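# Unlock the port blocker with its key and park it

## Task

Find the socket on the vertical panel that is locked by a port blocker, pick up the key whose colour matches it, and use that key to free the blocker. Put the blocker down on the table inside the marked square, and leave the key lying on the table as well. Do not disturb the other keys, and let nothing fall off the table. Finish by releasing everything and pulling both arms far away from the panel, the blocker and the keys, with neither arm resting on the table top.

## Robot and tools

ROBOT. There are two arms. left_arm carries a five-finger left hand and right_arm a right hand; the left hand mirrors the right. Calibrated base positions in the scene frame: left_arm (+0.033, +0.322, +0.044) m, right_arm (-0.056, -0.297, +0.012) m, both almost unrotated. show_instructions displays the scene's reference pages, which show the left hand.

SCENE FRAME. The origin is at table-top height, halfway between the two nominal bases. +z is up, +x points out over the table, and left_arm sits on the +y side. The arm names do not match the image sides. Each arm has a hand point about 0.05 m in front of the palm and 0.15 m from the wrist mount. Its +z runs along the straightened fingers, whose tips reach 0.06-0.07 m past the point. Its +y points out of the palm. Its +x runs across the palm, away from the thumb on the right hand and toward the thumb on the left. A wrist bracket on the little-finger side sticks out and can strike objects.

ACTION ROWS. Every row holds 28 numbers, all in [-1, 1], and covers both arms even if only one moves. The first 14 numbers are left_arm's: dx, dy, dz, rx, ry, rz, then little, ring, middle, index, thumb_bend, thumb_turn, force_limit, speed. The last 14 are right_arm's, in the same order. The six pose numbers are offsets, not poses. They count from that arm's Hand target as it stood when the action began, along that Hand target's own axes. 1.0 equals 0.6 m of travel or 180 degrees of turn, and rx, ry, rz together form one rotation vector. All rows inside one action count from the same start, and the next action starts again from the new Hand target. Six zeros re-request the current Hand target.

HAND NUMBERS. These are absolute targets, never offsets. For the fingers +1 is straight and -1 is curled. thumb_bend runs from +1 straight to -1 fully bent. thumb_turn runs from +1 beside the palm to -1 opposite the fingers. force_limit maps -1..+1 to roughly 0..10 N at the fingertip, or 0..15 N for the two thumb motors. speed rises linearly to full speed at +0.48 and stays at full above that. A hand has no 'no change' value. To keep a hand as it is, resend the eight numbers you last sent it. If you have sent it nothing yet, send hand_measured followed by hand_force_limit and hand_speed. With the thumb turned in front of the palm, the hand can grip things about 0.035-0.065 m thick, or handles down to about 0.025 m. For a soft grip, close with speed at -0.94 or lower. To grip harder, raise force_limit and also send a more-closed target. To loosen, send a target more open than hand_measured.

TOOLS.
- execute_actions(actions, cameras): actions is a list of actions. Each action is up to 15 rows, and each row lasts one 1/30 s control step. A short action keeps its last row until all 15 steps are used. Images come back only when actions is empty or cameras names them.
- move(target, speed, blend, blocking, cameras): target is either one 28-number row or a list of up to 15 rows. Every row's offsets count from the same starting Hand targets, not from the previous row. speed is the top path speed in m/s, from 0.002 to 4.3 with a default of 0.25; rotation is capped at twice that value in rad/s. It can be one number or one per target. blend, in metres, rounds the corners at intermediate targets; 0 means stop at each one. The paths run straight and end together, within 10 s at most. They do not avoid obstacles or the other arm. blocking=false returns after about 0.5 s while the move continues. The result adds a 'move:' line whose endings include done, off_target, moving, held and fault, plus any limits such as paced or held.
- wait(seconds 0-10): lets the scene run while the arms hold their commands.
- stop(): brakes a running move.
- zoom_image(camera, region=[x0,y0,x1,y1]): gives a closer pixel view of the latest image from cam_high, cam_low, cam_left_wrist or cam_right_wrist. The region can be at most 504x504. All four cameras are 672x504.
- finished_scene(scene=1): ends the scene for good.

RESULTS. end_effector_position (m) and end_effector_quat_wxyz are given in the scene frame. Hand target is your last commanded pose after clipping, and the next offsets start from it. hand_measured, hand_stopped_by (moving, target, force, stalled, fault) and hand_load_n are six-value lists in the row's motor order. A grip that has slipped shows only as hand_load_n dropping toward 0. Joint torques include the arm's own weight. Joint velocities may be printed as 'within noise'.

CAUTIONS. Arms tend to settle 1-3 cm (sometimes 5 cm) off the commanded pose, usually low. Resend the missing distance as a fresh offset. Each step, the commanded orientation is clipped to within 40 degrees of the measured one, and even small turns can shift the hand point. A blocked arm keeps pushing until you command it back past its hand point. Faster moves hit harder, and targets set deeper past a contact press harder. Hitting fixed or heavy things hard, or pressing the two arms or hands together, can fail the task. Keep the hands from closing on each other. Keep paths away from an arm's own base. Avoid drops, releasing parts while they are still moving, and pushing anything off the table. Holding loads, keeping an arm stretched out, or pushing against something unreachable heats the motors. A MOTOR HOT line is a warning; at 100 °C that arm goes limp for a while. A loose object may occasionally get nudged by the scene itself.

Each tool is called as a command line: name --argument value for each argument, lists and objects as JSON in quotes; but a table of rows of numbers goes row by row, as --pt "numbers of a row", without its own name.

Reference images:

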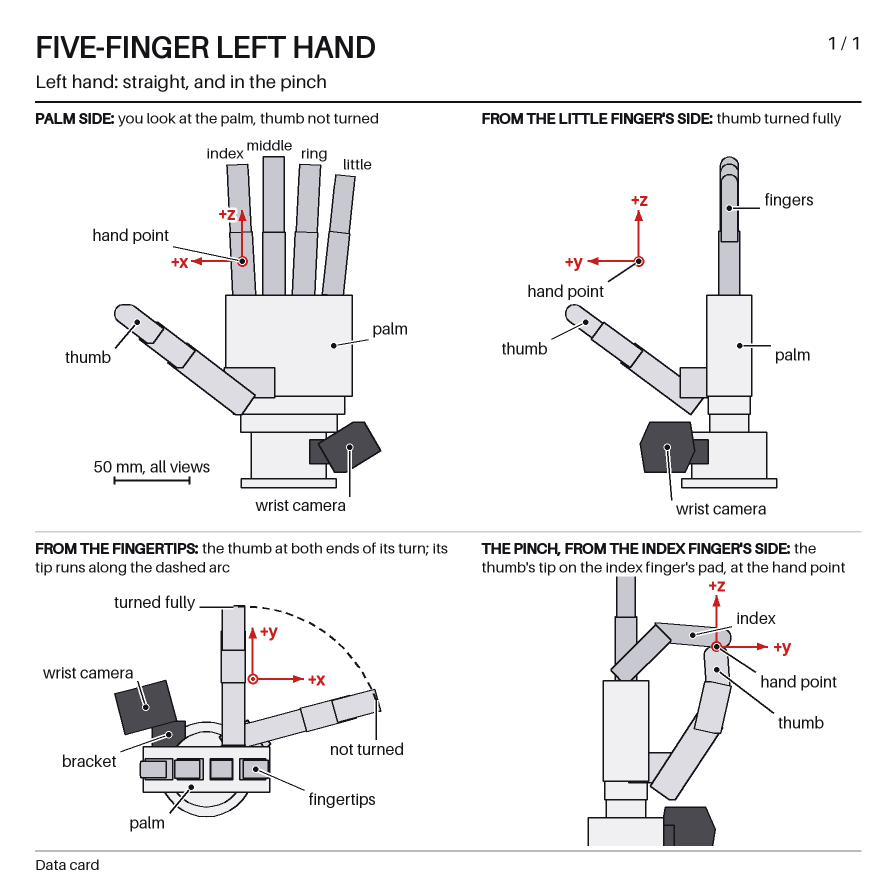

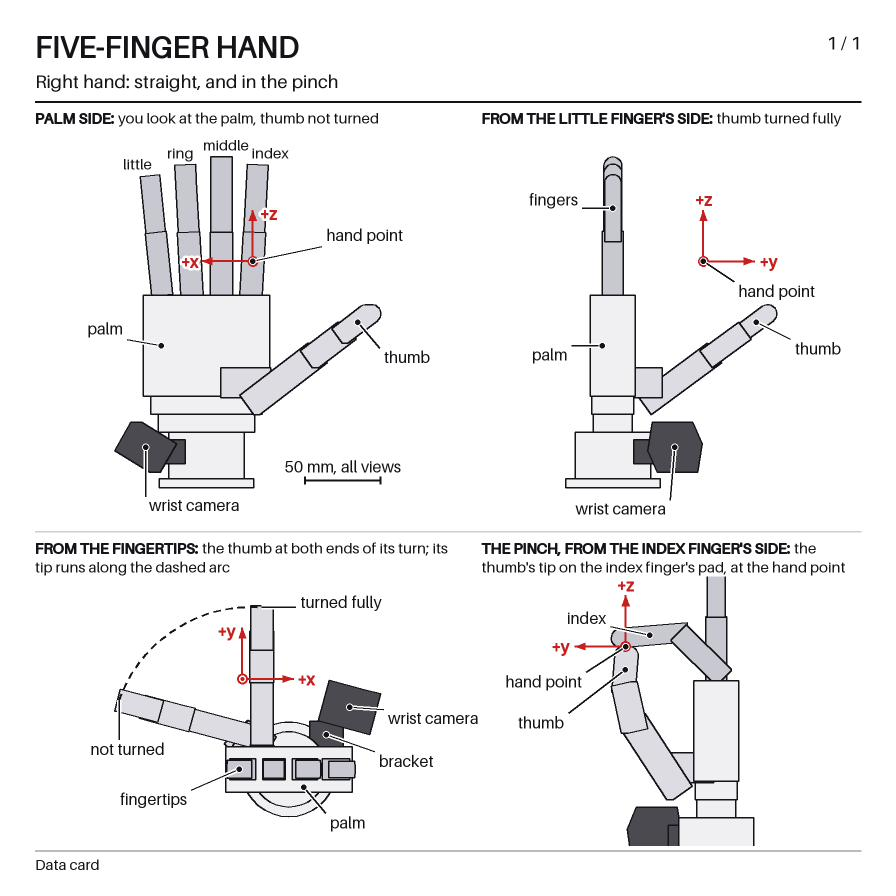

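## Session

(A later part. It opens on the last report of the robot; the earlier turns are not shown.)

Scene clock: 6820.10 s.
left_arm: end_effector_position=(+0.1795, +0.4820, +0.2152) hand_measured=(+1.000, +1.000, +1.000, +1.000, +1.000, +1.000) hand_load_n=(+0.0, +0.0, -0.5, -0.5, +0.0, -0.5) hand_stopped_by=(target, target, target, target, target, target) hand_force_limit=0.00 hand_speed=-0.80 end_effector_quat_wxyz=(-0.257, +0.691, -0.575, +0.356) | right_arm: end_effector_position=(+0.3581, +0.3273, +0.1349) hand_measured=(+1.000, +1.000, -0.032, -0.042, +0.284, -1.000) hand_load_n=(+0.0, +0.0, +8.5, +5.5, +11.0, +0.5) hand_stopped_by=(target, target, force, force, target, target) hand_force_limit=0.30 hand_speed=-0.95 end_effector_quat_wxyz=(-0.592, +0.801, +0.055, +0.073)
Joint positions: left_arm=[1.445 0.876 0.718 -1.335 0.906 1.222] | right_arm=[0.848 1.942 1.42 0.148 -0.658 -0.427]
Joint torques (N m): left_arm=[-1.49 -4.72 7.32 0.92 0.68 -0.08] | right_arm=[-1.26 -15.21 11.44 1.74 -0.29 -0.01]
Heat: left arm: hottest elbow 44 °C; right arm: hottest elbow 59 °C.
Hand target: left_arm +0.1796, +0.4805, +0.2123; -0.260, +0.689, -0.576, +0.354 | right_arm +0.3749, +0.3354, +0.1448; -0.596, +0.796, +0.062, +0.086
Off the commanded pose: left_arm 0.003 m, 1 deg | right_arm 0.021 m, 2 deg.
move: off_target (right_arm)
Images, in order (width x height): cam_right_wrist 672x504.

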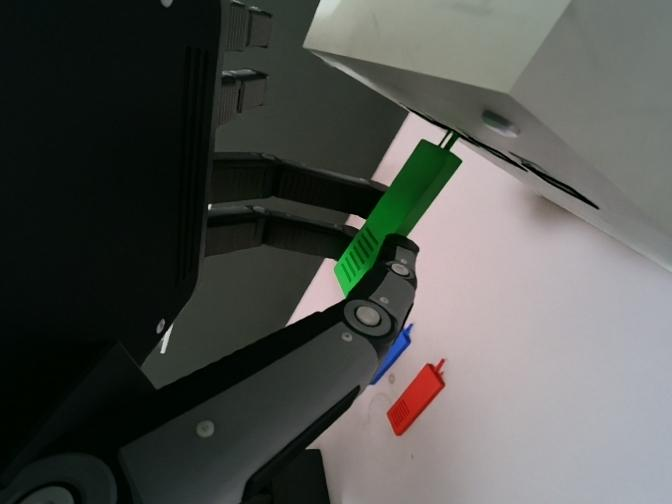

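move --pt "0 0 0 0 0 0 1 1 1 1 1 1 0.0 -0.8 0.0049 0.0007 0.0016 0 0 0 1 1 -0.4 -0.4 0.28 -1 0.3 -0.95" --pt "0 0 0 0 0 0 1 1 1 1 1 1 0.0 -0.8 0.0065 0.0010 0.0017 -0.0109 -0.0022 -0.0007 1 1 -0.4 -0.4 0.28 -1 0.3 -0.95" --pt "0 0 0 0 0 0 1 1 1 1 1 1 0.0 -0.8 0.0098 0.0017 0.0019 0.0060 0.0012 0.0004 1 1 -0.4 -0.4 0.28 -1 0.3 -0.95" --pt "0 0 0 0 0 0 1 1 1 1 1 1 0.0 -0.8 0.0106 0.0019 0.0019 -0.0103 -0.0021 -0.0006 1 1 -0.4 -0.4 0.28 -1 0.3 -0.95" --speed 0.03 --cameras '["cam_right_wrist"]'

zoom_image --camera "cam_right_wrist" --region '[425, 95, 485, 155]'

Scene clock: 6836.93 s.
left_arm: end_effector_position=(+0.1795, +0.4820, +0.2152) hand_measured=(+1.000, +1.000, +1.000, +1.000, +1.000, +1.000) hand_load_n=(+0.0, +0.0, +0.0, +0.0, +0.0, +0.0) hand_stopped_by=(target, target, target, target, target, target) hand_force_limit=0.00 hand_speed=-0.80 end_effector_quat_wxyz=(-0.257, +0.691, -0.575, +0.356) | right_arm: end_effector_position=(+0.3617, +0.3286, +0.1346) hand_measured=(+1.000, +1.000, -0.032, -0.042, +0.284, -1.000) hand_load_n=(+0.0, +0.0, +8.0, +6.0, +10.5, +1.5) hand_stopped_by=(target, target, force, force, target, target) hand_force_limit=0.30 hand_speed=-0.95 end_effector_quat_wxyz=(-0.581, +0.810, +0.055, +0.063)
Joint positions: left_arm=[1.445 0.876 0.718 -1.335 0.906 1.222] | right_arm=[0.845 1.955 1.463 0.076 -0.667 -0.443]
Joint torques (N m): left_arm=[-1.55 -4.72 7.32 0.98 0.68 -0.06] | right_arm=[-1.14 -15.68 11.52 1.72 0.37 -0.19]
Heat: left arm: hottest elbow 44 °C; right arm: hottest elbow 59 °C.
Hand target: left_arm +0.1796, +0.4805, +0.2123; -0.260, +0.689, -0.576, +0.354 | right_arm +0.3816, +0.3362, +0.1449; -0.583, +0.805, +0.064, +0.085
Off the commanded pose: left_arm 0.003 m, 1 deg | right_arm 0.023 m, 3 deg.
move: off_target (right_arm)
Images, in order (width x height): cam_right_wrist 672x504.

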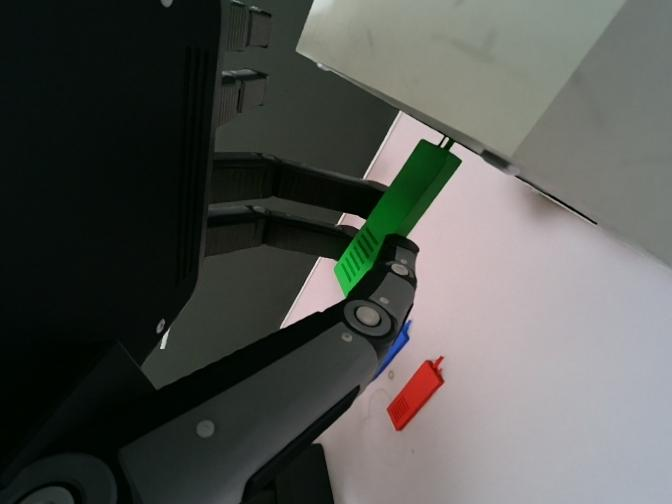

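Scaled by 8.400 from the camera's 672x504 image, which has a finer 960x720 frame.

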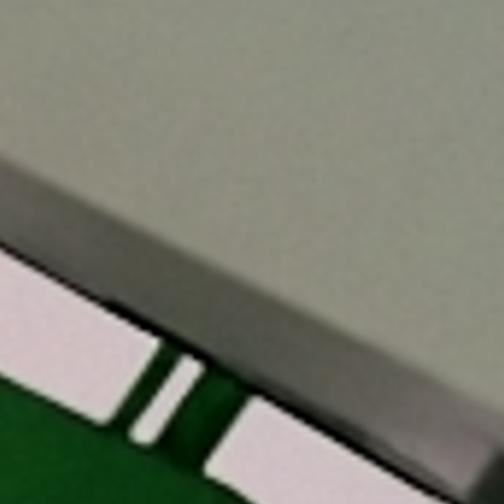

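move --pt "0 0 0 0 0 0 1 1 1 1 1 1 0.0 -0.8 0.0016 0.0003 0.0001 0.0163 0.0033 0.0010 1 1 -0.4 -0.4 0.28 -1 0.3 -0.95" --pt "0 0 0 0 0 0 1 1 1 1 1 1 0.0 -0.8 0.0033 0.0007 0.0002 0 0 0 1 1 -0.4 -0.4 0.28 -1 0.3 -0.95" --pt "0 0 0 0 0 0 1 1 1 1 1 1 0.0 -0.8 0.0049 0.0010 0.0003 0.0163 0.0033 0.0010 1 1 -0.4 -0.4 0.28 -1 0.3 -0.95" --pt "0 0 0 0 0 0 1 1 1 1 1 1 0.0 -0.8 0.0073 0.0015 0.0004 0.0054 0.0011 0.0003 1 1 -0.4 -0.4 0.28 -1 0.3 -0.95" --speed 0.03 --cameras '["cam_right_wrist"]'

zoom_image --camera "cam_right_wrist" --region '[425, 95, 485, 155]'

Scene clock: 6849.60 s.
left_arm: end_effector_position=(+0.1795, +0.4820, +0.2152) hand_measured=(+1.000, +1.000, +1.000, +1.000, +1.000, +1.000) hand_load_n=(+0.0, +0.0, +0.0, +0.0, +0.0, +0.0) hand_stopped_by=(target, target, target, target, target, target) hand_force_limit=0.00 hand_speed=-0.80 end_effector_quat_wxyz=(-0.257, +0.691, -0.575, +0.356) | right_arm: end_effector_position=(+0.3633, +0.3298, +0.1360) hand_measured=(+1.000, +1.000, -0.032, -0.042, +0.284, -1.000) hand_load_n=(+0.0, +0.0, +5.5, +8.5, +11.5, +4.0) hand_stopped_by=(target, target, force, force, target, target) hand_force_limit=0.30 hand_speed=-0.95 end_effector_quat_wxyz=(-0.587, +0.806, +0.049, +0.055)
Joint positions: left_arm=[1.445 0.876 0.718 -1.335 0.906 1.222] | right_arm=[0.839 1.962 1.468 0.092 -0.682 -0.417]
Joint torques (N m): left_arm=[-1.55 -4.72 7.31 0.98 0.68 -0.07] | right_arm=[-1.32 -15.79 11.12 2.11 0.54 -0.33]
Heat: left arm: hottest elbow 44 °C; right arm: hottest elbow 60 °C.
Hand target: left_arm +0.1796, +0.4805, +0.2123; -0.260, +0.689, -0.576, +0.354 | right_arm +0.3858, +0.3361, +0.1448; -0.590, +0.800, +0.063, +0.085
Off the commanded pose: left_arm 0.003 m, 1 deg | right_arm 0.025 m, 4 deg.
move: off_target (right_arm)
Images, in order (width x height): cam_right_wrist 672x504.

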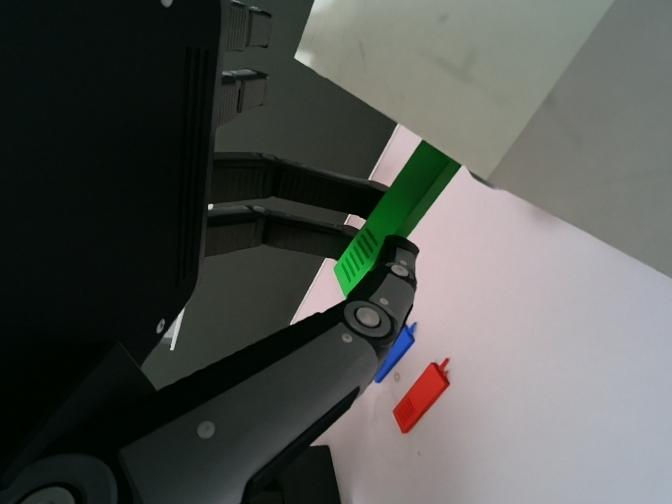

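Scaled by 8.400 from the camera's 672x504 image, which has a finer 960x720 frame.

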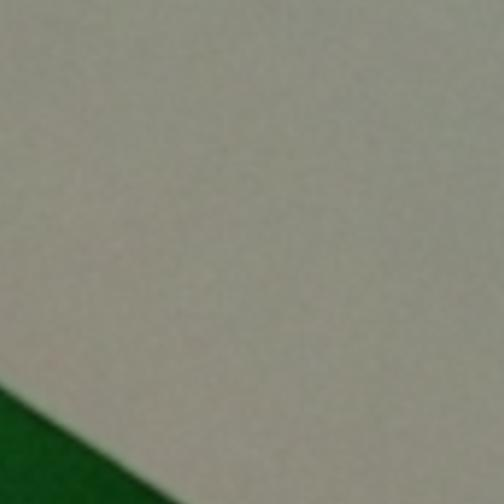

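move --pt "0 0 0 0 0 0 1 1 1 1 1 1 0.0 -0.8 0.0016 0.0003 0.0001 0.0109 0.0022 0.0007 1 1 -0.4 -0.4 0.28 -1 0.3 -0.95" --pt "0 0 0 0 0 0 1 1 1 1 1 1 0.0 -0.8 0.0033 0.0007 0.0002 -0.0054 -0.0011 -0.0003 1 1 -0.4 -0.4 0.28 -1 0.3 -0.95" --speed 0.03 --cameras '[]'

Scene clock: 6856.43 s.
left_arm: end_effector_position=(+0.1795, +0.4820, +0.2152) hand_measured=(+1.000, +1.000, +1.000, +1.000, +1.000, +1.000) hand_load_n=(+0.0, -0.5, -0.5, +0.0, +0.0, +0.0) hand_stopped_by=(target, target, target, target, target, target) hand_force_limit=0.00 hand_speed=-0.80 end_effector_quat_wxyz=(-0.257, +0.691, -0.575, +0.356) | right_arm: end_effector_position=(+0.3638, +0.3290, +0.1346) hand_measured=(+1.000, +1.000, -0.032, -0.042, +0.284, -1.000) hand_load_n=(+0.0, +0.0, +6.5, +8.0, +10.5, +2.5) hand_stopped_by=(target, target, force, force, target, target) hand_force_limit=0.30 hand_speed=-0.95 end_effector_quat_wxyz=(-0.581, +0.810, +0.053, +0.056)
Joint positions: left_arm=[1.445 0.876 0.718 -1.335 0.906 1.222] | right_arm=[0.84 1.963 1.477 0.064 -0.679 -0.437]
Joint torques (N m): left_arm=[-1.55 -4.72 7.32 0.94 0.68 -0.06] | right_arm=[-1.44 -15.68 11.7 1.66 0.62 -0.28]
Heat: left arm: hottest elbow 44 °C; right arm: hottest elbow 60 °C.
Hand target: left_arm +0.1796, +0.4805, +0.2123; -0.260, +0.689, -0.576, +0.354 | right_arm +0.3879, +0.3361, +0.1448; -0.583, +0.805, +0.064, +0.084
Off the commanded pose: left_arm 0.003 m, 1 deg | right_arm 0.027 m, 4 deg.
move: off_target (right_arm)
No camera images: "cameras" was empty.

move --pt "0 0 0 0 0 0 1 1 1 1 1 1 0.0 -0.8 0.0014 -0.0048 -0.0066 0.0104 -0.0072 0.0326 1 1 -0.4 -0.4 0.28 -1 0.3 -0.95" --pt "0 0 0 0 0 0 1 1 1 1 1 1 0.0 -0.8 -0.0214 -0.0094 -0.0080 0.0104 -0.0072 0.0326 1 1 -0.4 -0.4 0.28 -1 0.3 -0.95" --pt "0 0 0 0 0 0 1 1 1 1 1 1 0.0 -0.8 -0.0377 -0.0127 -0.0090 0.0104 -0.0072 0.0326 1 1 -0.4 -0.4 0.28 -1 0.3 -0.95" --speed 0.03 --cameras '["cam_right_wrist","cam_left_wrist"]'

zoom_image --camera "cam_right_wrist" --region '[425, 95, 485, 155]'

zoom_image --camera "cam_left_wrist" --region '[388, 232, 416, 260]'

Scene clock: 6876.60 s.
left_arm: end_effector_position=(+0.1795, +0.4820, +0.2152) hand_measured=(+1.000, +1.000, +1.000, +1.000, +1.000, +1.000) hand_load_n=(+0.0, +0.0, +0.0, +0.0, +0.0, -0.5) hand_stopped_by=(target, target, target, target, target, target) hand_force_limit=0.00 hand_speed=-0.80 end_effector_quat_wxyz=(-0.257, +0.691, -0.575, +0.356) | right_arm: end_effector_position=(+0.3640, +0.3297, +0.1402) hand_measured=(+1.000, +1.000, -0.032, -0.042, +0.284, -1.000) hand_load_n=(+0.0, +0.0, +7.0, +7.0, +11.0, +1.5) hand_stopped_by=(target, target, force, force, target, target) hand_force_limit=0.30 hand_speed=-0.95 end_effector_quat_wxyz=(-0.591, +0.805, +0.027, +0.036)
Joint positions: left_arm=[1.445 0.876 0.718 -1.335 0.906 1.222] | right_arm=[0.832 1.967 1.48 0.087 -0.696 -0.359]
Joint torques (N m): left_arm=[-1.49 -4.72 7.28 0.95 0.68 -0.07] | right_arm=[-0.09 -17.79 7.76 3.14 0.11 0.2]
Heat: left arm: hottest elbow 44 °C; right arm: hottest elbow 59 °C.
Hand target: left_arm +0.1796, +0.4805, +0.2123; -0.260, +0.689, -0.576, +0.354 | right_arm +0.3641, +0.3332, +0.1487; -0.599, +0.799, +0.030, +0.045
Off the commanded pose: left_arm 0.003 m, 1 deg | right_arm 0.009 m, 2 deg.
move: done
Images, in order (width x height): cam_left_wrist 672x504, cam_right_wrist 672x504.

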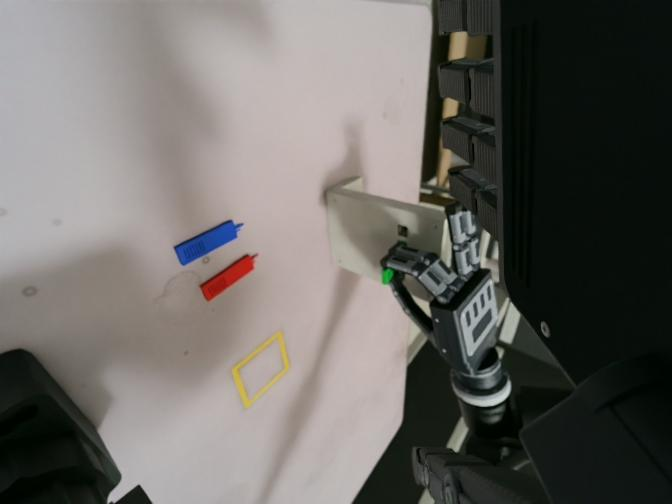

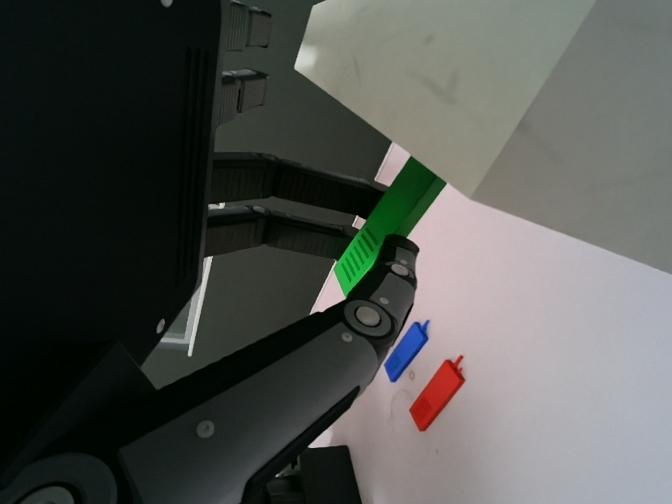

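Scaled by 8.400 from the camera's 672x504 image, which has a finer 960x720 frame.

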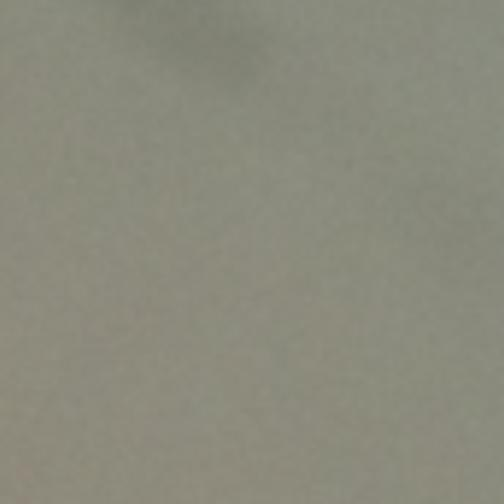

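Scaled by 18.000 from the camera's 672x504 image, which has a finer 960x720 frame.

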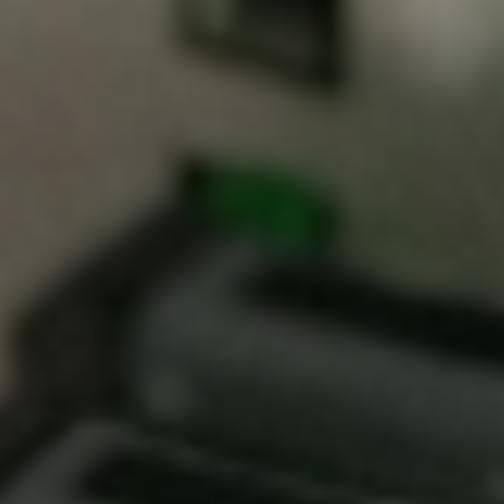

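move --pt "0 0 0 0 0 0 1 1 1 1 1 1 0.0 -0.8 -0.0065 -0.0013 -0.0004 0 0 0 1 1 -0.4 -0.4 0.28 -1 0.3 -0.95" --pt "0 0 0 0 0 0 1 1 1 1 1 1 0.0 -0.8 -0.0130 -0.0026 -0.0008 0 0 0 1 1 -0.4 -0.4 0.28 -1 0.3 -0.95" --speed 0.02 --cameras '["cam_right_wrist","cam_left_wrist"]'

zoom_image --camera "cam_right_wrist" --region '[405, 105, 485, 165]'

zoom_image --camera "cam_left_wrist" --region '[388, 232, 416, 260]'

Scene clock: 6886.33 s.
left_arm: end_effector_position=(+0.1795, +0.4820, +0.2152) hand_measured=(+1.000, +1.000, +1.000, +1.000, +1.000, +1.000) hand_load_n=(+0.0, +0.0, +0.0, +0.0, +0.0, +0.0) hand_stopped_by=(target, target, target, target, target, target) hand_force_limit=0.00 hand_speed=-0.80 end_effector_quat_wxyz=(-0.257, +0.691, -0.575, +0.356) | right_arm: end_effector_position=(+0.3612, +0.3307, +0.1397) hand_measured=(+1.000, +1.000, -0.032, -0.042, +0.284, -1.000) hand_load_n=(+0.0, +0.0, +9.0, +5.0, +10.5, +0.0) hand_stopped_by=(target, target, force, force, target, target) hand_force_limit=0.30 hand_speed=-0.95 end_effector_quat_wxyz=(-0.592, +0.804, +0.027, +0.042)
Joint positions: left_arm=[1.445 0.876 0.718 -1.335 0.906 1.222] | right_arm=[0.838 1.96 1.466 0.105 -0.681 -0.359]
Joint torques (N m): left_arm=[-1.49 -4.72 7.28 1.01 0.69 -0.06] | right_arm=[0.15 -18.26 7.34 2.7 -0.17 0.25]
Heat: left arm: hottest elbow 44 °C; right arm: hottest elbow 59 °C.
Hand target: left_arm +0.1796, +0.4805, +0.2123; -0.260, +0.689, -0.576, +0.354 | right_arm +0.3561, +0.3334, +0.1497; -0.599, +0.799, +0.030, +0.045
Off the commanded pose: left_arm 0.003 m, 1 deg | right_arm 0.011 m, 1 deg.
move: off_target (right_arm)
Images, in order (width x height): cam_left_wrist 672x504, cam_right_wrist 672x504.

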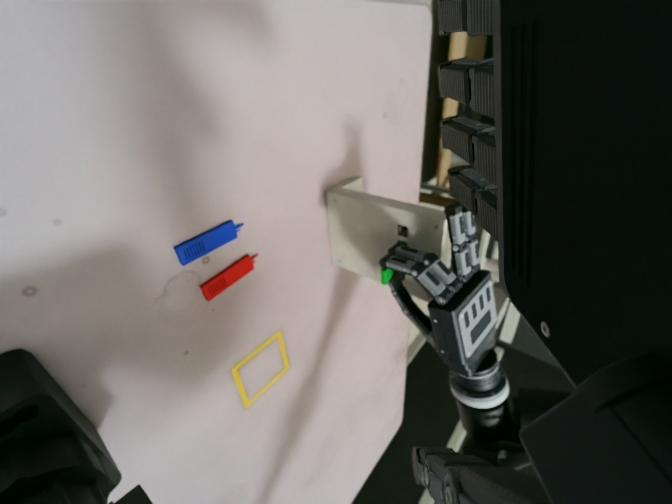

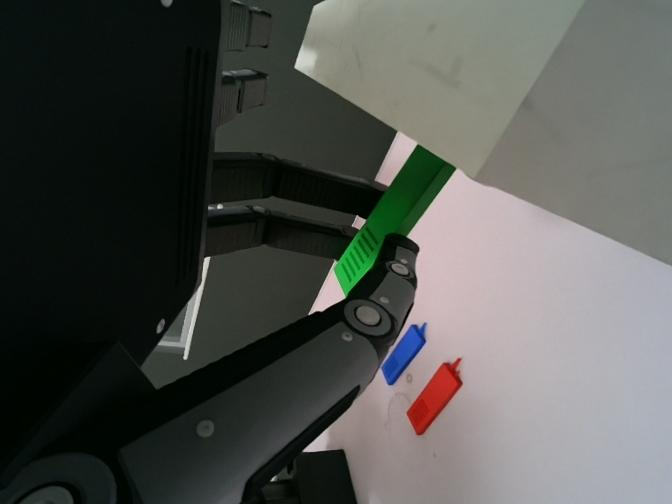

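Scaled by 6.300 from the camera's 672x504 image, which has a finer 960x720 frame.

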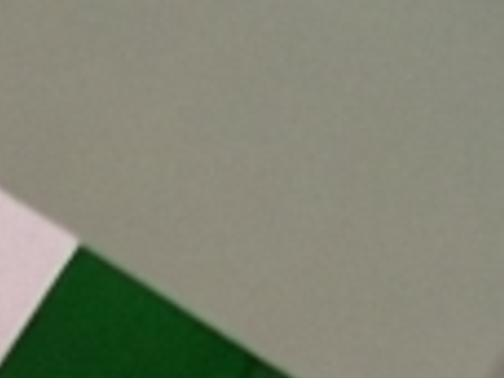

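Scaled by 18.000 from the camera's 672x504 image, which has a finer 960x720 frame.

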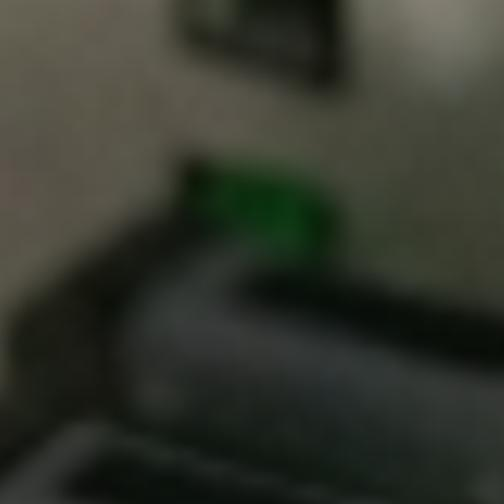

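move --pt "0 0 0 0 0 0 1 1 1 1 1 1 0.0 -0.8 -0.0082 -0.0021 0.0011 0 0 0 1 1 -0.4 -0.4 0.28 -1 0.3 -0.95" --speed 0.02 --cameras '["cam_right_wrist","cam_left_wrist"]'

zoom_image --camera "cam_right_wrist" --region '[405, 105, 485, 165]'

zoom_image --camera "cam_left_wrist" --region '[388, 232, 416, 260]'

Scene clock: 6892.13 s.
left_arm: end_effector_position=(+0.1795, +0.4820, +0.2152) hand_measured=(+1.000, +1.000, +1.000, +1.000, +1.000, +1.000) hand_load_n=(+0.0, +0.0, +0.0, +0.0, +0.0, +0.0) hand_stopped_by=(target, target, target, target, target, target) hand_force_limit=0.00 hand_speed=-0.80 end_effector_quat_wxyz=(-0.257, +0.691, -0.575, +0.356) | right_arm: end_effector_position=(+0.3597, +0.3304, +0.1395) hand_measured=(+1.000, +1.000, -0.032, -0.042, +0.284, -1.000) hand_load_n=(+0.0, +0.0, +9.5, +4.5, +11.0, -0.5) hand_stopped_by=(target, target, force, force, target, target) hand_force_limit=0.30 hand_speed=-0.95 end_effector_quat_wxyz=(-0.592, +0.804, +0.027, +0.046)
Joint positions: left_arm=[1.445 0.876 0.718 -1.335 0.906 1.222] | right_arm=[0.841 1.955 1.457 0.111 -0.672 -0.359]
Joint torques (N m): left_arm=[-1.49 -4.72 7.28 1.01 0.69 -0.07] | right_arm=[0.5 -18.43 7.15 2.74 -0.3 0.29]
Heat: left arm: hottest elbow 44 °C; right arm: hottest elbow 58 °C.
Hand target: left_arm +0.1796, +0.4805, +0.2123; -0.260, +0.689, -0.576, +0.354 | right_arm +0.3512, +0.3342, +0.1501; -0.599, +0.799, +0.030, +0.045
Off the commanded pose: left_arm 0.003 m, 1 deg | right_arm 0.014 m, 1 deg.
move: off_target (right_arm)
Images, in order (width x height): cam_left_wrist 672x504, cam_right_wrist 672x504.

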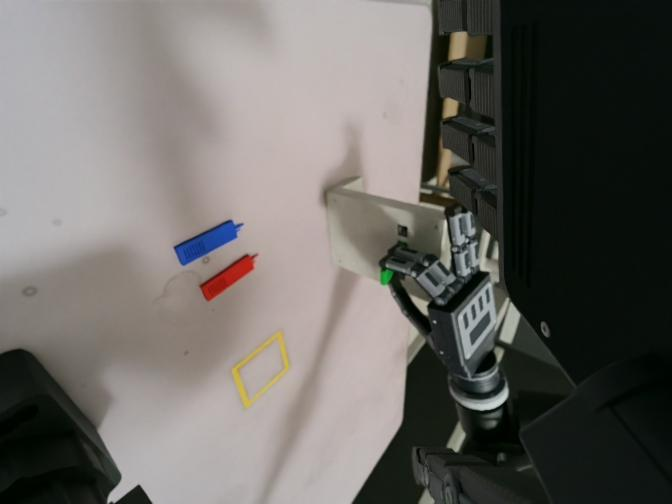

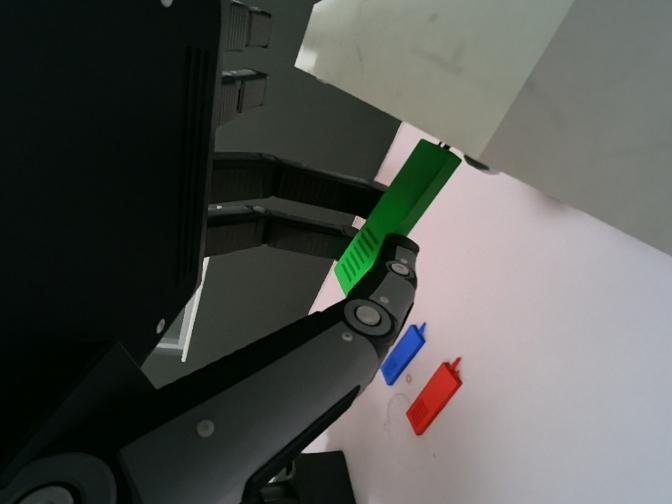

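Scaled by 6.300 from the camera's 672x504 image, which has a finer 960x720 frame.

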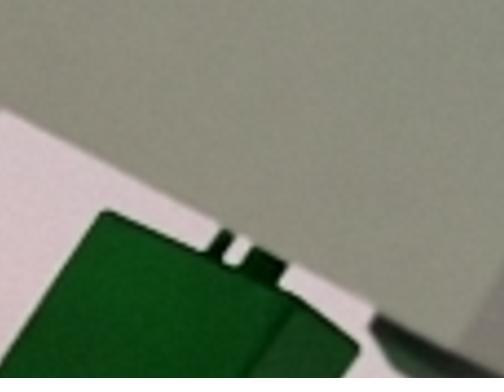

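Scaled by 18.000 from the camera's 672x504 image, which has a finer 960x720 frame.

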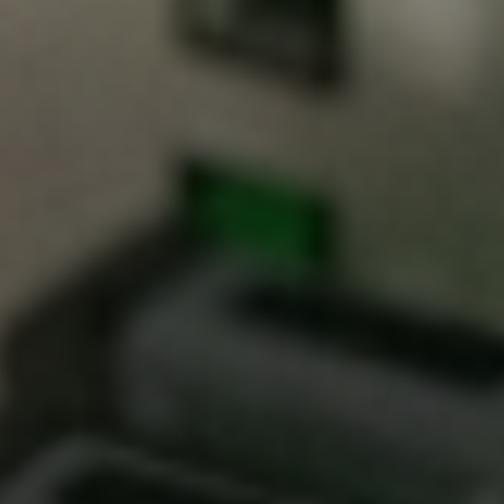

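move --pt "0 0 0 0 0 0 1 1 1 1 1 1 0.0 -0.8 -0.0065 -0.0013 -0.0004 0 0 0 1 1 -0.4 -0.4 0.28 -1 0.3 -0.95" --speed 0.015 --cameras '["cam_right_wrist","cam_left_wrist"]'

zoom_image --camera "cam_right_wrist" --region '[405, 105, 485, 165]'

zoom_image --camera "cam_left_wrist" --region '[388, 232, 416, 260]'

Scene clock: 6900.40 s.
left_arm: end_effector_position=(+0.1795, +0.4820, +0.2152) hand_measured=(+1.000, +1.000, +1.000, +1.000, +1.000, +1.000) hand_load_n=(+0.0, +0.0, +0.0, +0.0, +0.0, +0.0) hand_stopped_by=(target, target, target, target, target, target) hand_force_limit=0.00 hand_speed=-0.80 end_effector_quat_wxyz=(-0.257, +0.691, -0.575, +0.356) | right_arm: end_effector_position=(+0.3523, +0.3311, +0.1410) hand_measured=(+1.000, +1.000, -0.032, -0.042, +0.284, -1.000) hand_load_n=(+0.0, +0.0, +8.0, +6.0, +11.0, +0.5) hand_stopped_by=(target, target, force, force, target, target) hand_force_limit=0.30 hand_speed=-0.95 end_effector_quat_wxyz=(-0.592, +0.804, +0.029, +0.044)
Joint positions: left_arm=[1.445 0.876 0.718 -1.335 0.906 1.222] | right_arm=[0.85 1.944 1.444 0.113 -0.67 -0.359]
Joint torques (N m): left_arm=[-1.49 -4.66 7.3 0.98 0.69 -0.06] | right_arm=[0.21 -17.85 7.42 2.81 -0.2 0.31]
Heat: left arm: hottest elbow 44 °C; right arm: hottest elbow 57 °C.
Hand target: left_arm +0.1796, +0.4805, +0.2123; -0.260, +0.689, -0.576, +0.354 | right_arm +0.3472, +0.3343, +0.1506; -0.599, +0.799, +0.030, +0.045
Off the commanded pose: left_arm 0.003 m, 1 deg | right_arm 0.011 m, 1 deg.
move: off_target (right_arm)
Images, in order (width x height): cam_left_wrist 672x504, cam_right_wrist 672x504.

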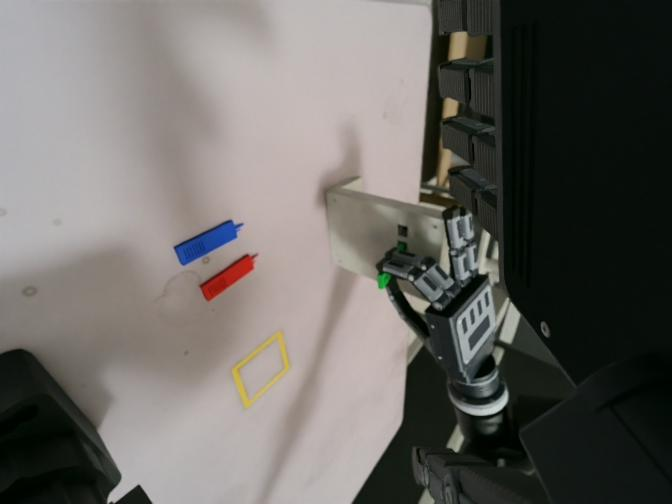

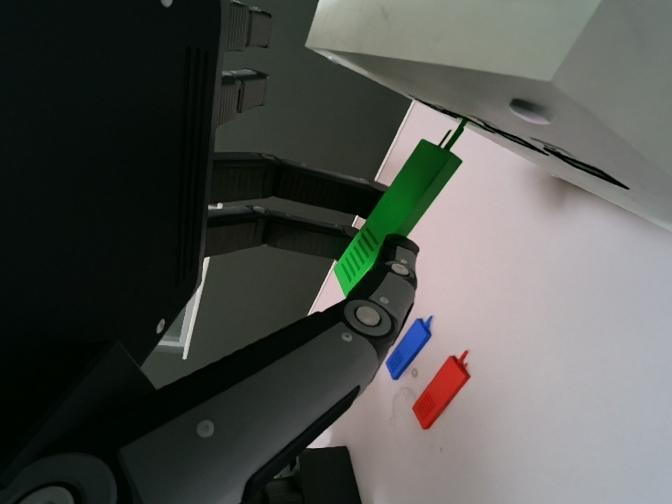

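Scaled by 6.300 from the camera's 672x504 image, which has a finer 960x720 frame.

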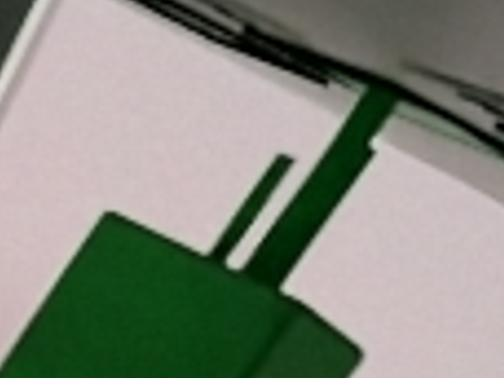

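Scaled by 18.000 from the camera's 672x504 image, which has a finer 960x720 frame.

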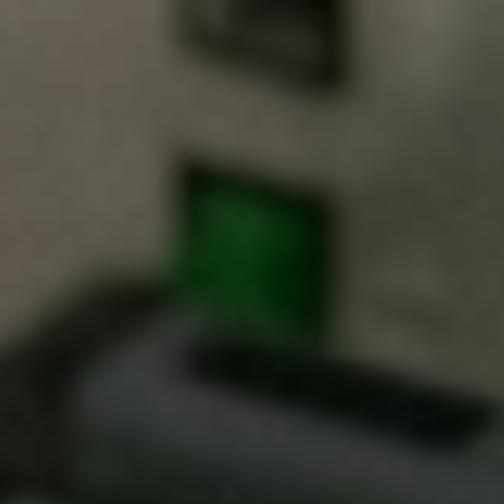

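move --pt "0 0 0 0 0 0 1 1 1 1 1 1 0.0 -0.8 -0.0163 -0.0033 -0.0010 0 0 0 1 1 -0.4 -0.4 0.28 -1 0.3 -0.95" --speed 0.03 --cameras '["cam_right_wrist","cam_left_wrist"]'

zoom_image --camera "cam_right_wrist" --region '[436, 85, 500, 133]'

zoom_image --camera "cam_left_wrist" --region '[388, 232, 416, 260]'

Scene clock: 6915.73 s.
left_arm: end_effector_position=(+0.1795, +0.4820, +0.2152) hand_measured=(+1.000, +1.000, +1.000, +1.000, +1.000, +1.000) hand_load_n=(+0.0, +0.0, +0.0, +0.0, +0.0, -0.5) hand_stopped_by=(target, target, target, target, target, target) hand_force_limit=0.00 hand_speed=-0.80 end_effector_quat_wxyz=(-0.257, +0.691, -0.575, +0.356) | right_arm: end_effector_position=(+0.3419, +0.3310, +0.1428) hand_measured=(+1.000, +1.000, -0.032, -0.042, +0.284, -1.000) hand_load_n=(+0.0, +0.0, +8.0, +6.0, +11.5, +0.5) hand_stopped_by=(target, target, force, force, target, target) hand_force_limit=0.30 hand_speed=-0.95 end_effector_quat_wxyz=(-0.592, +0.804, +0.030, +0.043)
Joint positions: left_arm=[1.445 0.876 0.718 -1.335 0.906 1.222] | right_arm=[0.862 1.927 1.421 0.121 -0.661 -0.354]
Joint torques (N m): left_arm=[-1.44 -4.72 7.32 1.01 0.68 -0.07] | right_arm=[0.26 -17.49 7.43 2.89 -0.1 0.32]
Heat: left arm: hottest elbow 44 °C; right arm: hottest elbow 55 °C.
Hand target: left_arm +0.1796, +0.4805, +0.2123; -0.260, +0.689, -0.576, +0.354 | right_arm +0.3372, +0.3342, +0.1514; -0.599, +0.799, +0.030, +0.044
Off the commanded pose: left_arm 0.003 m, 1 deg | right_arm 0.011 m, 1 deg.
move: off_target (right_arm)
Images, in order (width x height): cam_left_wrist 672x504, cam_right_wrist 672x504.

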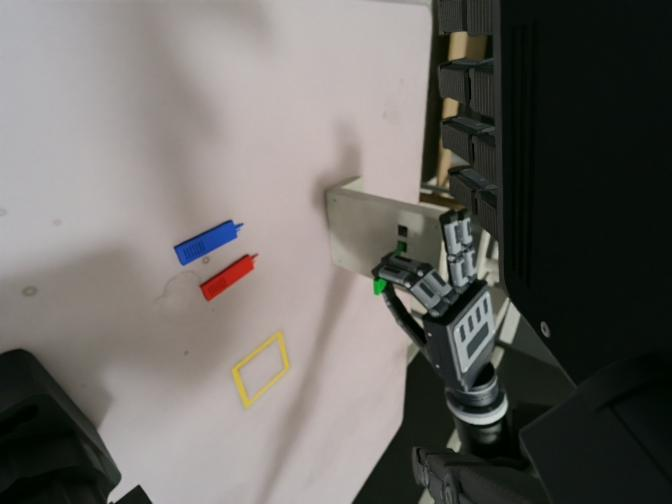

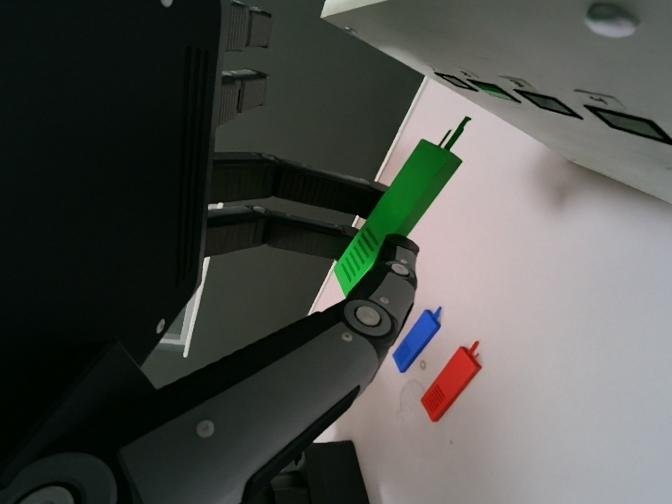

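Scaled by 7.875 from the camera's 672x504 image, which has a finer 960x720 frame.

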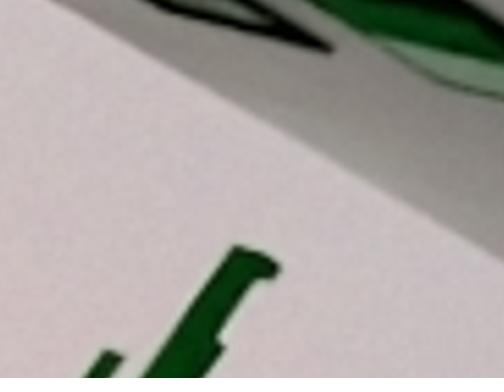

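Scaled by 18.000 from the camera's 672x504 image, which has a finer 960x720 frame.

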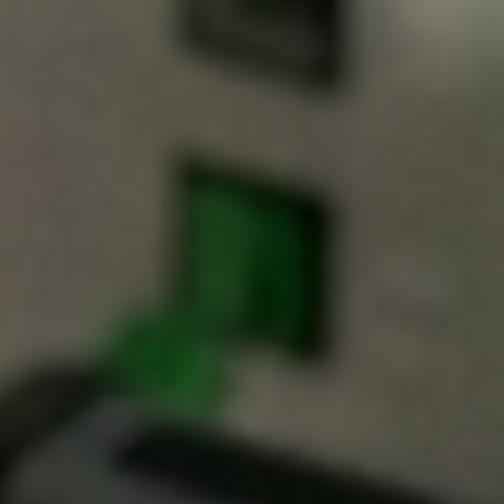

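zoom_image --camera "cam_right_wrist" --region '[460, 70, 524, 118]'

Scaled by 7.875 from the camera's 672x504 image, which has a finer 960x720 frame.

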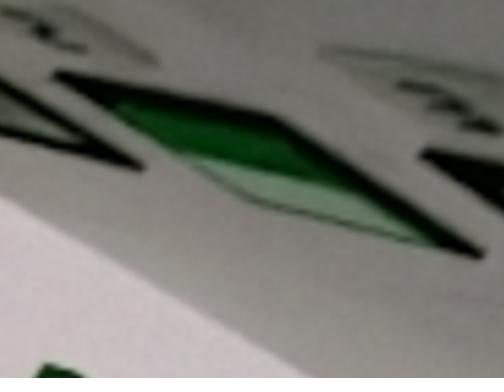

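move --target '[0,0,0,0,0,0,1,1,1,1,1,1,0.0,-0.8,-0.0304,0.0058,0.0087,0,0.0093,-0.0319,1,1,-0.4,-0.4,0.28,-1,0.3,-0.95]' --speed 0.06 --cameras '[]'

Scene clock: 6939.97 s.
left_arm: end_effector_position=(+0.1795, +0.4820, +0.2152) hand_measured=(+1.000, +1.000, +1.000, +1.000, +1.000, +1.000) hand_load_n=(+0.0, +0.0, +0.0, +0.0, +0.0, +0.0) hand_stopped_by=(target, target, target, target, target, target) hand_force_limit=0.00 hand_speed=-0.80 end_effector_quat_wxyz=(-0.257, +0.691, -0.575, +0.356) | right_arm: end_effector_position=(+0.3222, +0.3355, +0.1357) hand_measured=(+1.000, +1.000, -0.032, -0.042, +0.284, -1.000) hand_load_n=(+0.0, +0.0, +8.0, +5.5, +11.0, +0.5) hand_stopped_by=(target, target, force, force, target, target) hand_force_limit=0.30 hand_speed=-0.95 end_effector_quat_wxyz=(-0.589, +0.803, +0.049, +0.075)
Joint positions: left_arm=[1.445 0.876 0.718 -1.335 0.906 1.222] | right_arm=[0.903 1.899 1.355 0.182 -0.594 -0.396]
Joint torques (N m): left_arm=[-1.38 -4.6 7.34 0.98 0.69 -0.07] | right_arm=[0.15 -17.08 7.31 2.97 -0.07 -0.04]
Heat: left arm: hottest elbow 44 °C; right arm: hottest elbow 53 °C.
Hand target: left_arm +0.1796, +0.4805, +0.2123; -0.260, +0.689, -0.576, +0.354 | right_arm +0.3196, +0.3384, +0.1447; -0.596, +0.796, +0.061, +0.086
Off the commanded pose: left_arm 0.003 m, 1 deg | right_arm 0.010 m, 2 deg.
move: done
No camera images: "cameras" was empty.

move --pt "0 0 0 0 0 0 1 1 1 1 1 1 0.0 -0.8 0.0743 0.0150 0.0047 0 0 0 1 1 -0.4 -0.4 0.28 -1 0.3 -0.95" --pt "0 0 0 0 0 0 1 1 1 1 1 1 0.0 -0.8 0.0805 0.0171 0.0020 0 0 0 1 1 -0.4 -0.4 0.28 -1 0.3 -0.95" --speed '[0.05,0.02]' --cameras '["cam_right_wrist","cam_left_wrist"]'

zoom_image --camera "cam_right_wrist" --region '[435, 95, 495, 155]'

zoom_image --camera "cam_left_wrist" --region '[388, 232, 416, 260]'

Scene clock: 6952.23 s.
left_arm: end_effector_position=(+0.1795, +0.4820, +0.2152) hand_measured=(+1.000, +1.000, +1.000, +1.000, +1.000, +1.000) hand_load_n=(+0.0, +0.0, +0.0, +0.0, +0.0, -0.5) hand_stopped_by=(target, target, target, target, target, target) hand_force_limit=0.00 hand_speed=-0.80 end_effector_quat_wxyz=(-0.257, +0.691, -0.575, +0.356) | right_arm: end_effector_position=(+0.3528, +0.3279, +0.1352) hand_measured=(+1.000, +1.000, -0.032, -0.042, +0.284, -1.000) hand_load_n=(+0.0, -0.5, +8.0, +6.0, +11.0, +0.5) hand_stopped_by=(target, target, force, force, target, target) hand_force_limit=0.30 hand_speed=-0.95 end_effector_quat_wxyz=(-0.592, +0.801, +0.054, +0.075)
Joint positions: left_arm=[1.445 0.876 0.718 -1.335 0.906 1.222] | right_arm=[0.856 1.933 1.407 0.156 -0.648 -0.422]
Joint torques (N m): left_arm=[-1.49 -4.66 7.31 0.95 0.68 -0.07] | right_arm=[-1.2 -15.09 11.44 1.77 -0.32 -0.03]
Heat: left arm: hottest elbow 44 °C; right arm: hottest elbow 53 °C.
Hand target: left_arm +0.1796, +0.4805, +0.2123; -0.260, +0.689, -0.576, +0.354 | right_arm +0.3689, +0.3365, +0.1450; -0.596, +0.796, +0.061, +0.086
Off the commanded pose: left_arm 0.003 m, 1 deg | right_arm 0.021 m, 2 deg.
move: off_target (right_arm)
Images, in order (width x height): cam_left_wrist 672x504, cam_right_wrist 672x504.

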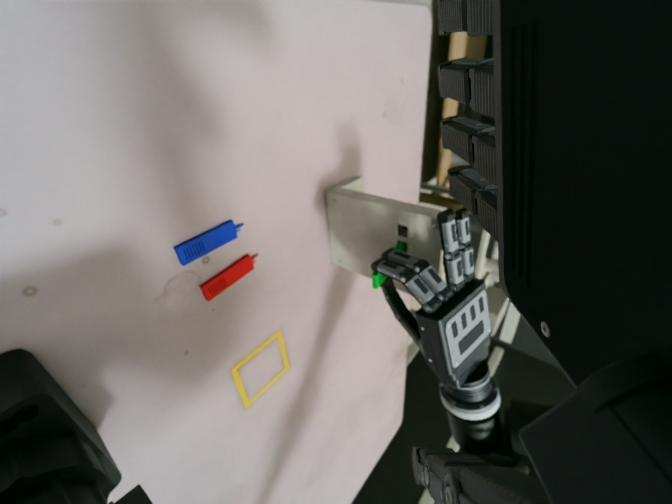

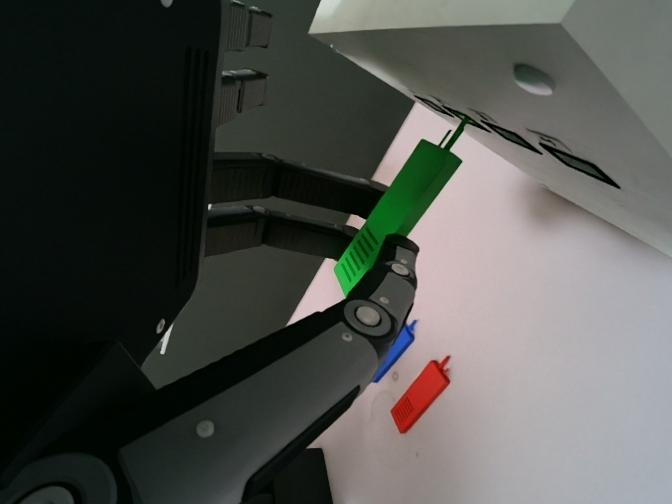

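Scaled by 8.400 from the camera's 672x504 image, which has a finer 960x720 frame.

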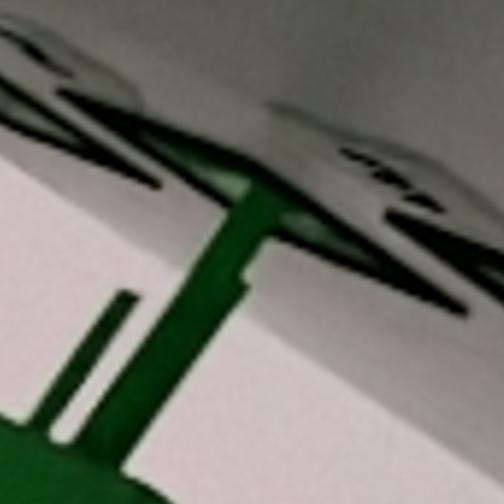

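Scaled by 18.000 from the camera's 672x504 image, which has a finer 960x720 frame.

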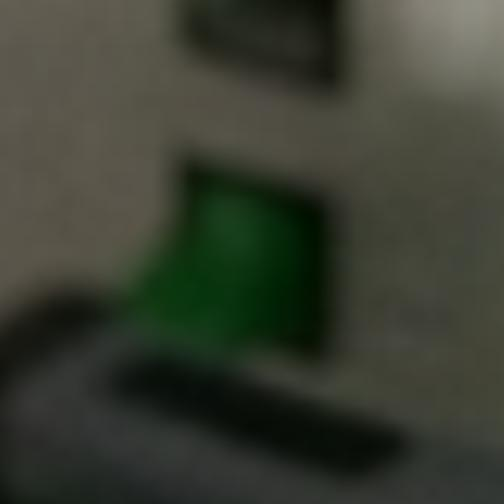

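move --pt "0 0 0 0 0 0 1 1 1 1 1 1 0.0 -0.8 -0.0815 -0.0165 -0.0050 0 0 0 1 1 -0.4 -0.4 0.28 -1 0.3 -0.95" --pt "0 0 0 0 0 0 1 1 1 1 1 1 0.0 -0.8 -0.1235 -0.0558 0.0068 -0.0697 0.3120 0.0917 1 1 -0.4 -0.4 0.28 -1 0.3 -0.95" --speed 0.12 --blend '[0.01,0]' --cameras '["cam_right_wrist","cam_left_wrist"]'

Scene clock: 7040.17 s.
left_arm: end_effector_position=(+0.1795, +0.4820, +0.2152) hand_measured=(+1.000, +1.000, +1.000, +1.000, +1.000, +1.000) hand_load_n=(+0.0, -0.5, +0.0, +0.0, +0.0, -0.5) hand_stopped_by=(target, target, target, target, target, target) hand_force_limit=0.00 hand_speed=-0.80 end_effector_quat_wxyz=(-0.257, +0.691, -0.575, +0.356) | right_arm: end_effector_position=(+0.2883, +0.3322, +0.1470) hand_measured=(+1.000, +1.000, -0.032, -0.042, +0.284, -1.000) hand_load_n=(+0.0, +0.0, +8.0, +6.0, +11.0, +1.0) hand_stopped_by=(target, target, force, force, target, target) hand_force_limit=0.30 hand_speed=-0.95 end_effector_quat_wxyz=(-0.462, +0.728, -0.338, +0.376)
Joint positions: left_arm=[1.445 0.876 0.718 -1.335 0.906 1.222] | right_arm=[1.242 1.825 1.284 0.144 0.724 0.022]
Joint torques (N m): left_arm=[-1.61 -4.72 7.28 0.99 0.69 -0.07] | right_arm=[0.09 -13.74 11.33 1.62 0.4 0.28]
Heat: left arm: hottest elbow 44 °C; right arm: hottest elbow 62 °C.
Hand target: left_arm +0.1796, +0.4805, +0.2123; -0.260, +0.689, -0.576, +0.354 | right_arm +0.2901, +0.3502, +0.1596; -0.474, +0.720, -0.344, +0.371
Off the commanded pose: left_arm 0.003 m, 1 deg | right_arm 0.022 m, 2 deg.
move: off_target (right_arm)
Images, in order (width x height): cam_left_wrist 672x504, cam_right_wrist 672x504.

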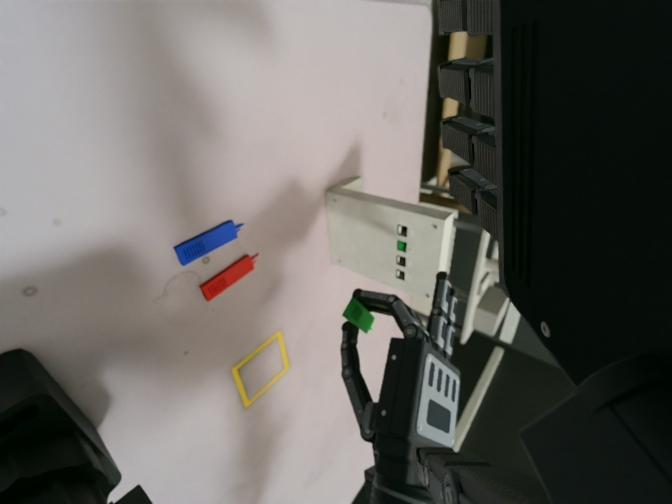

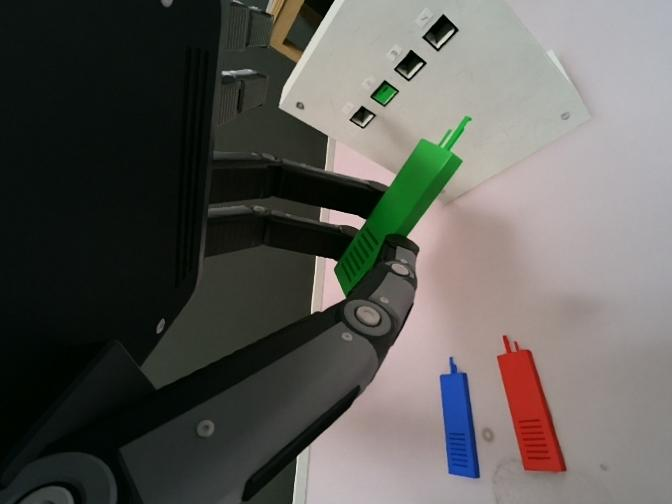

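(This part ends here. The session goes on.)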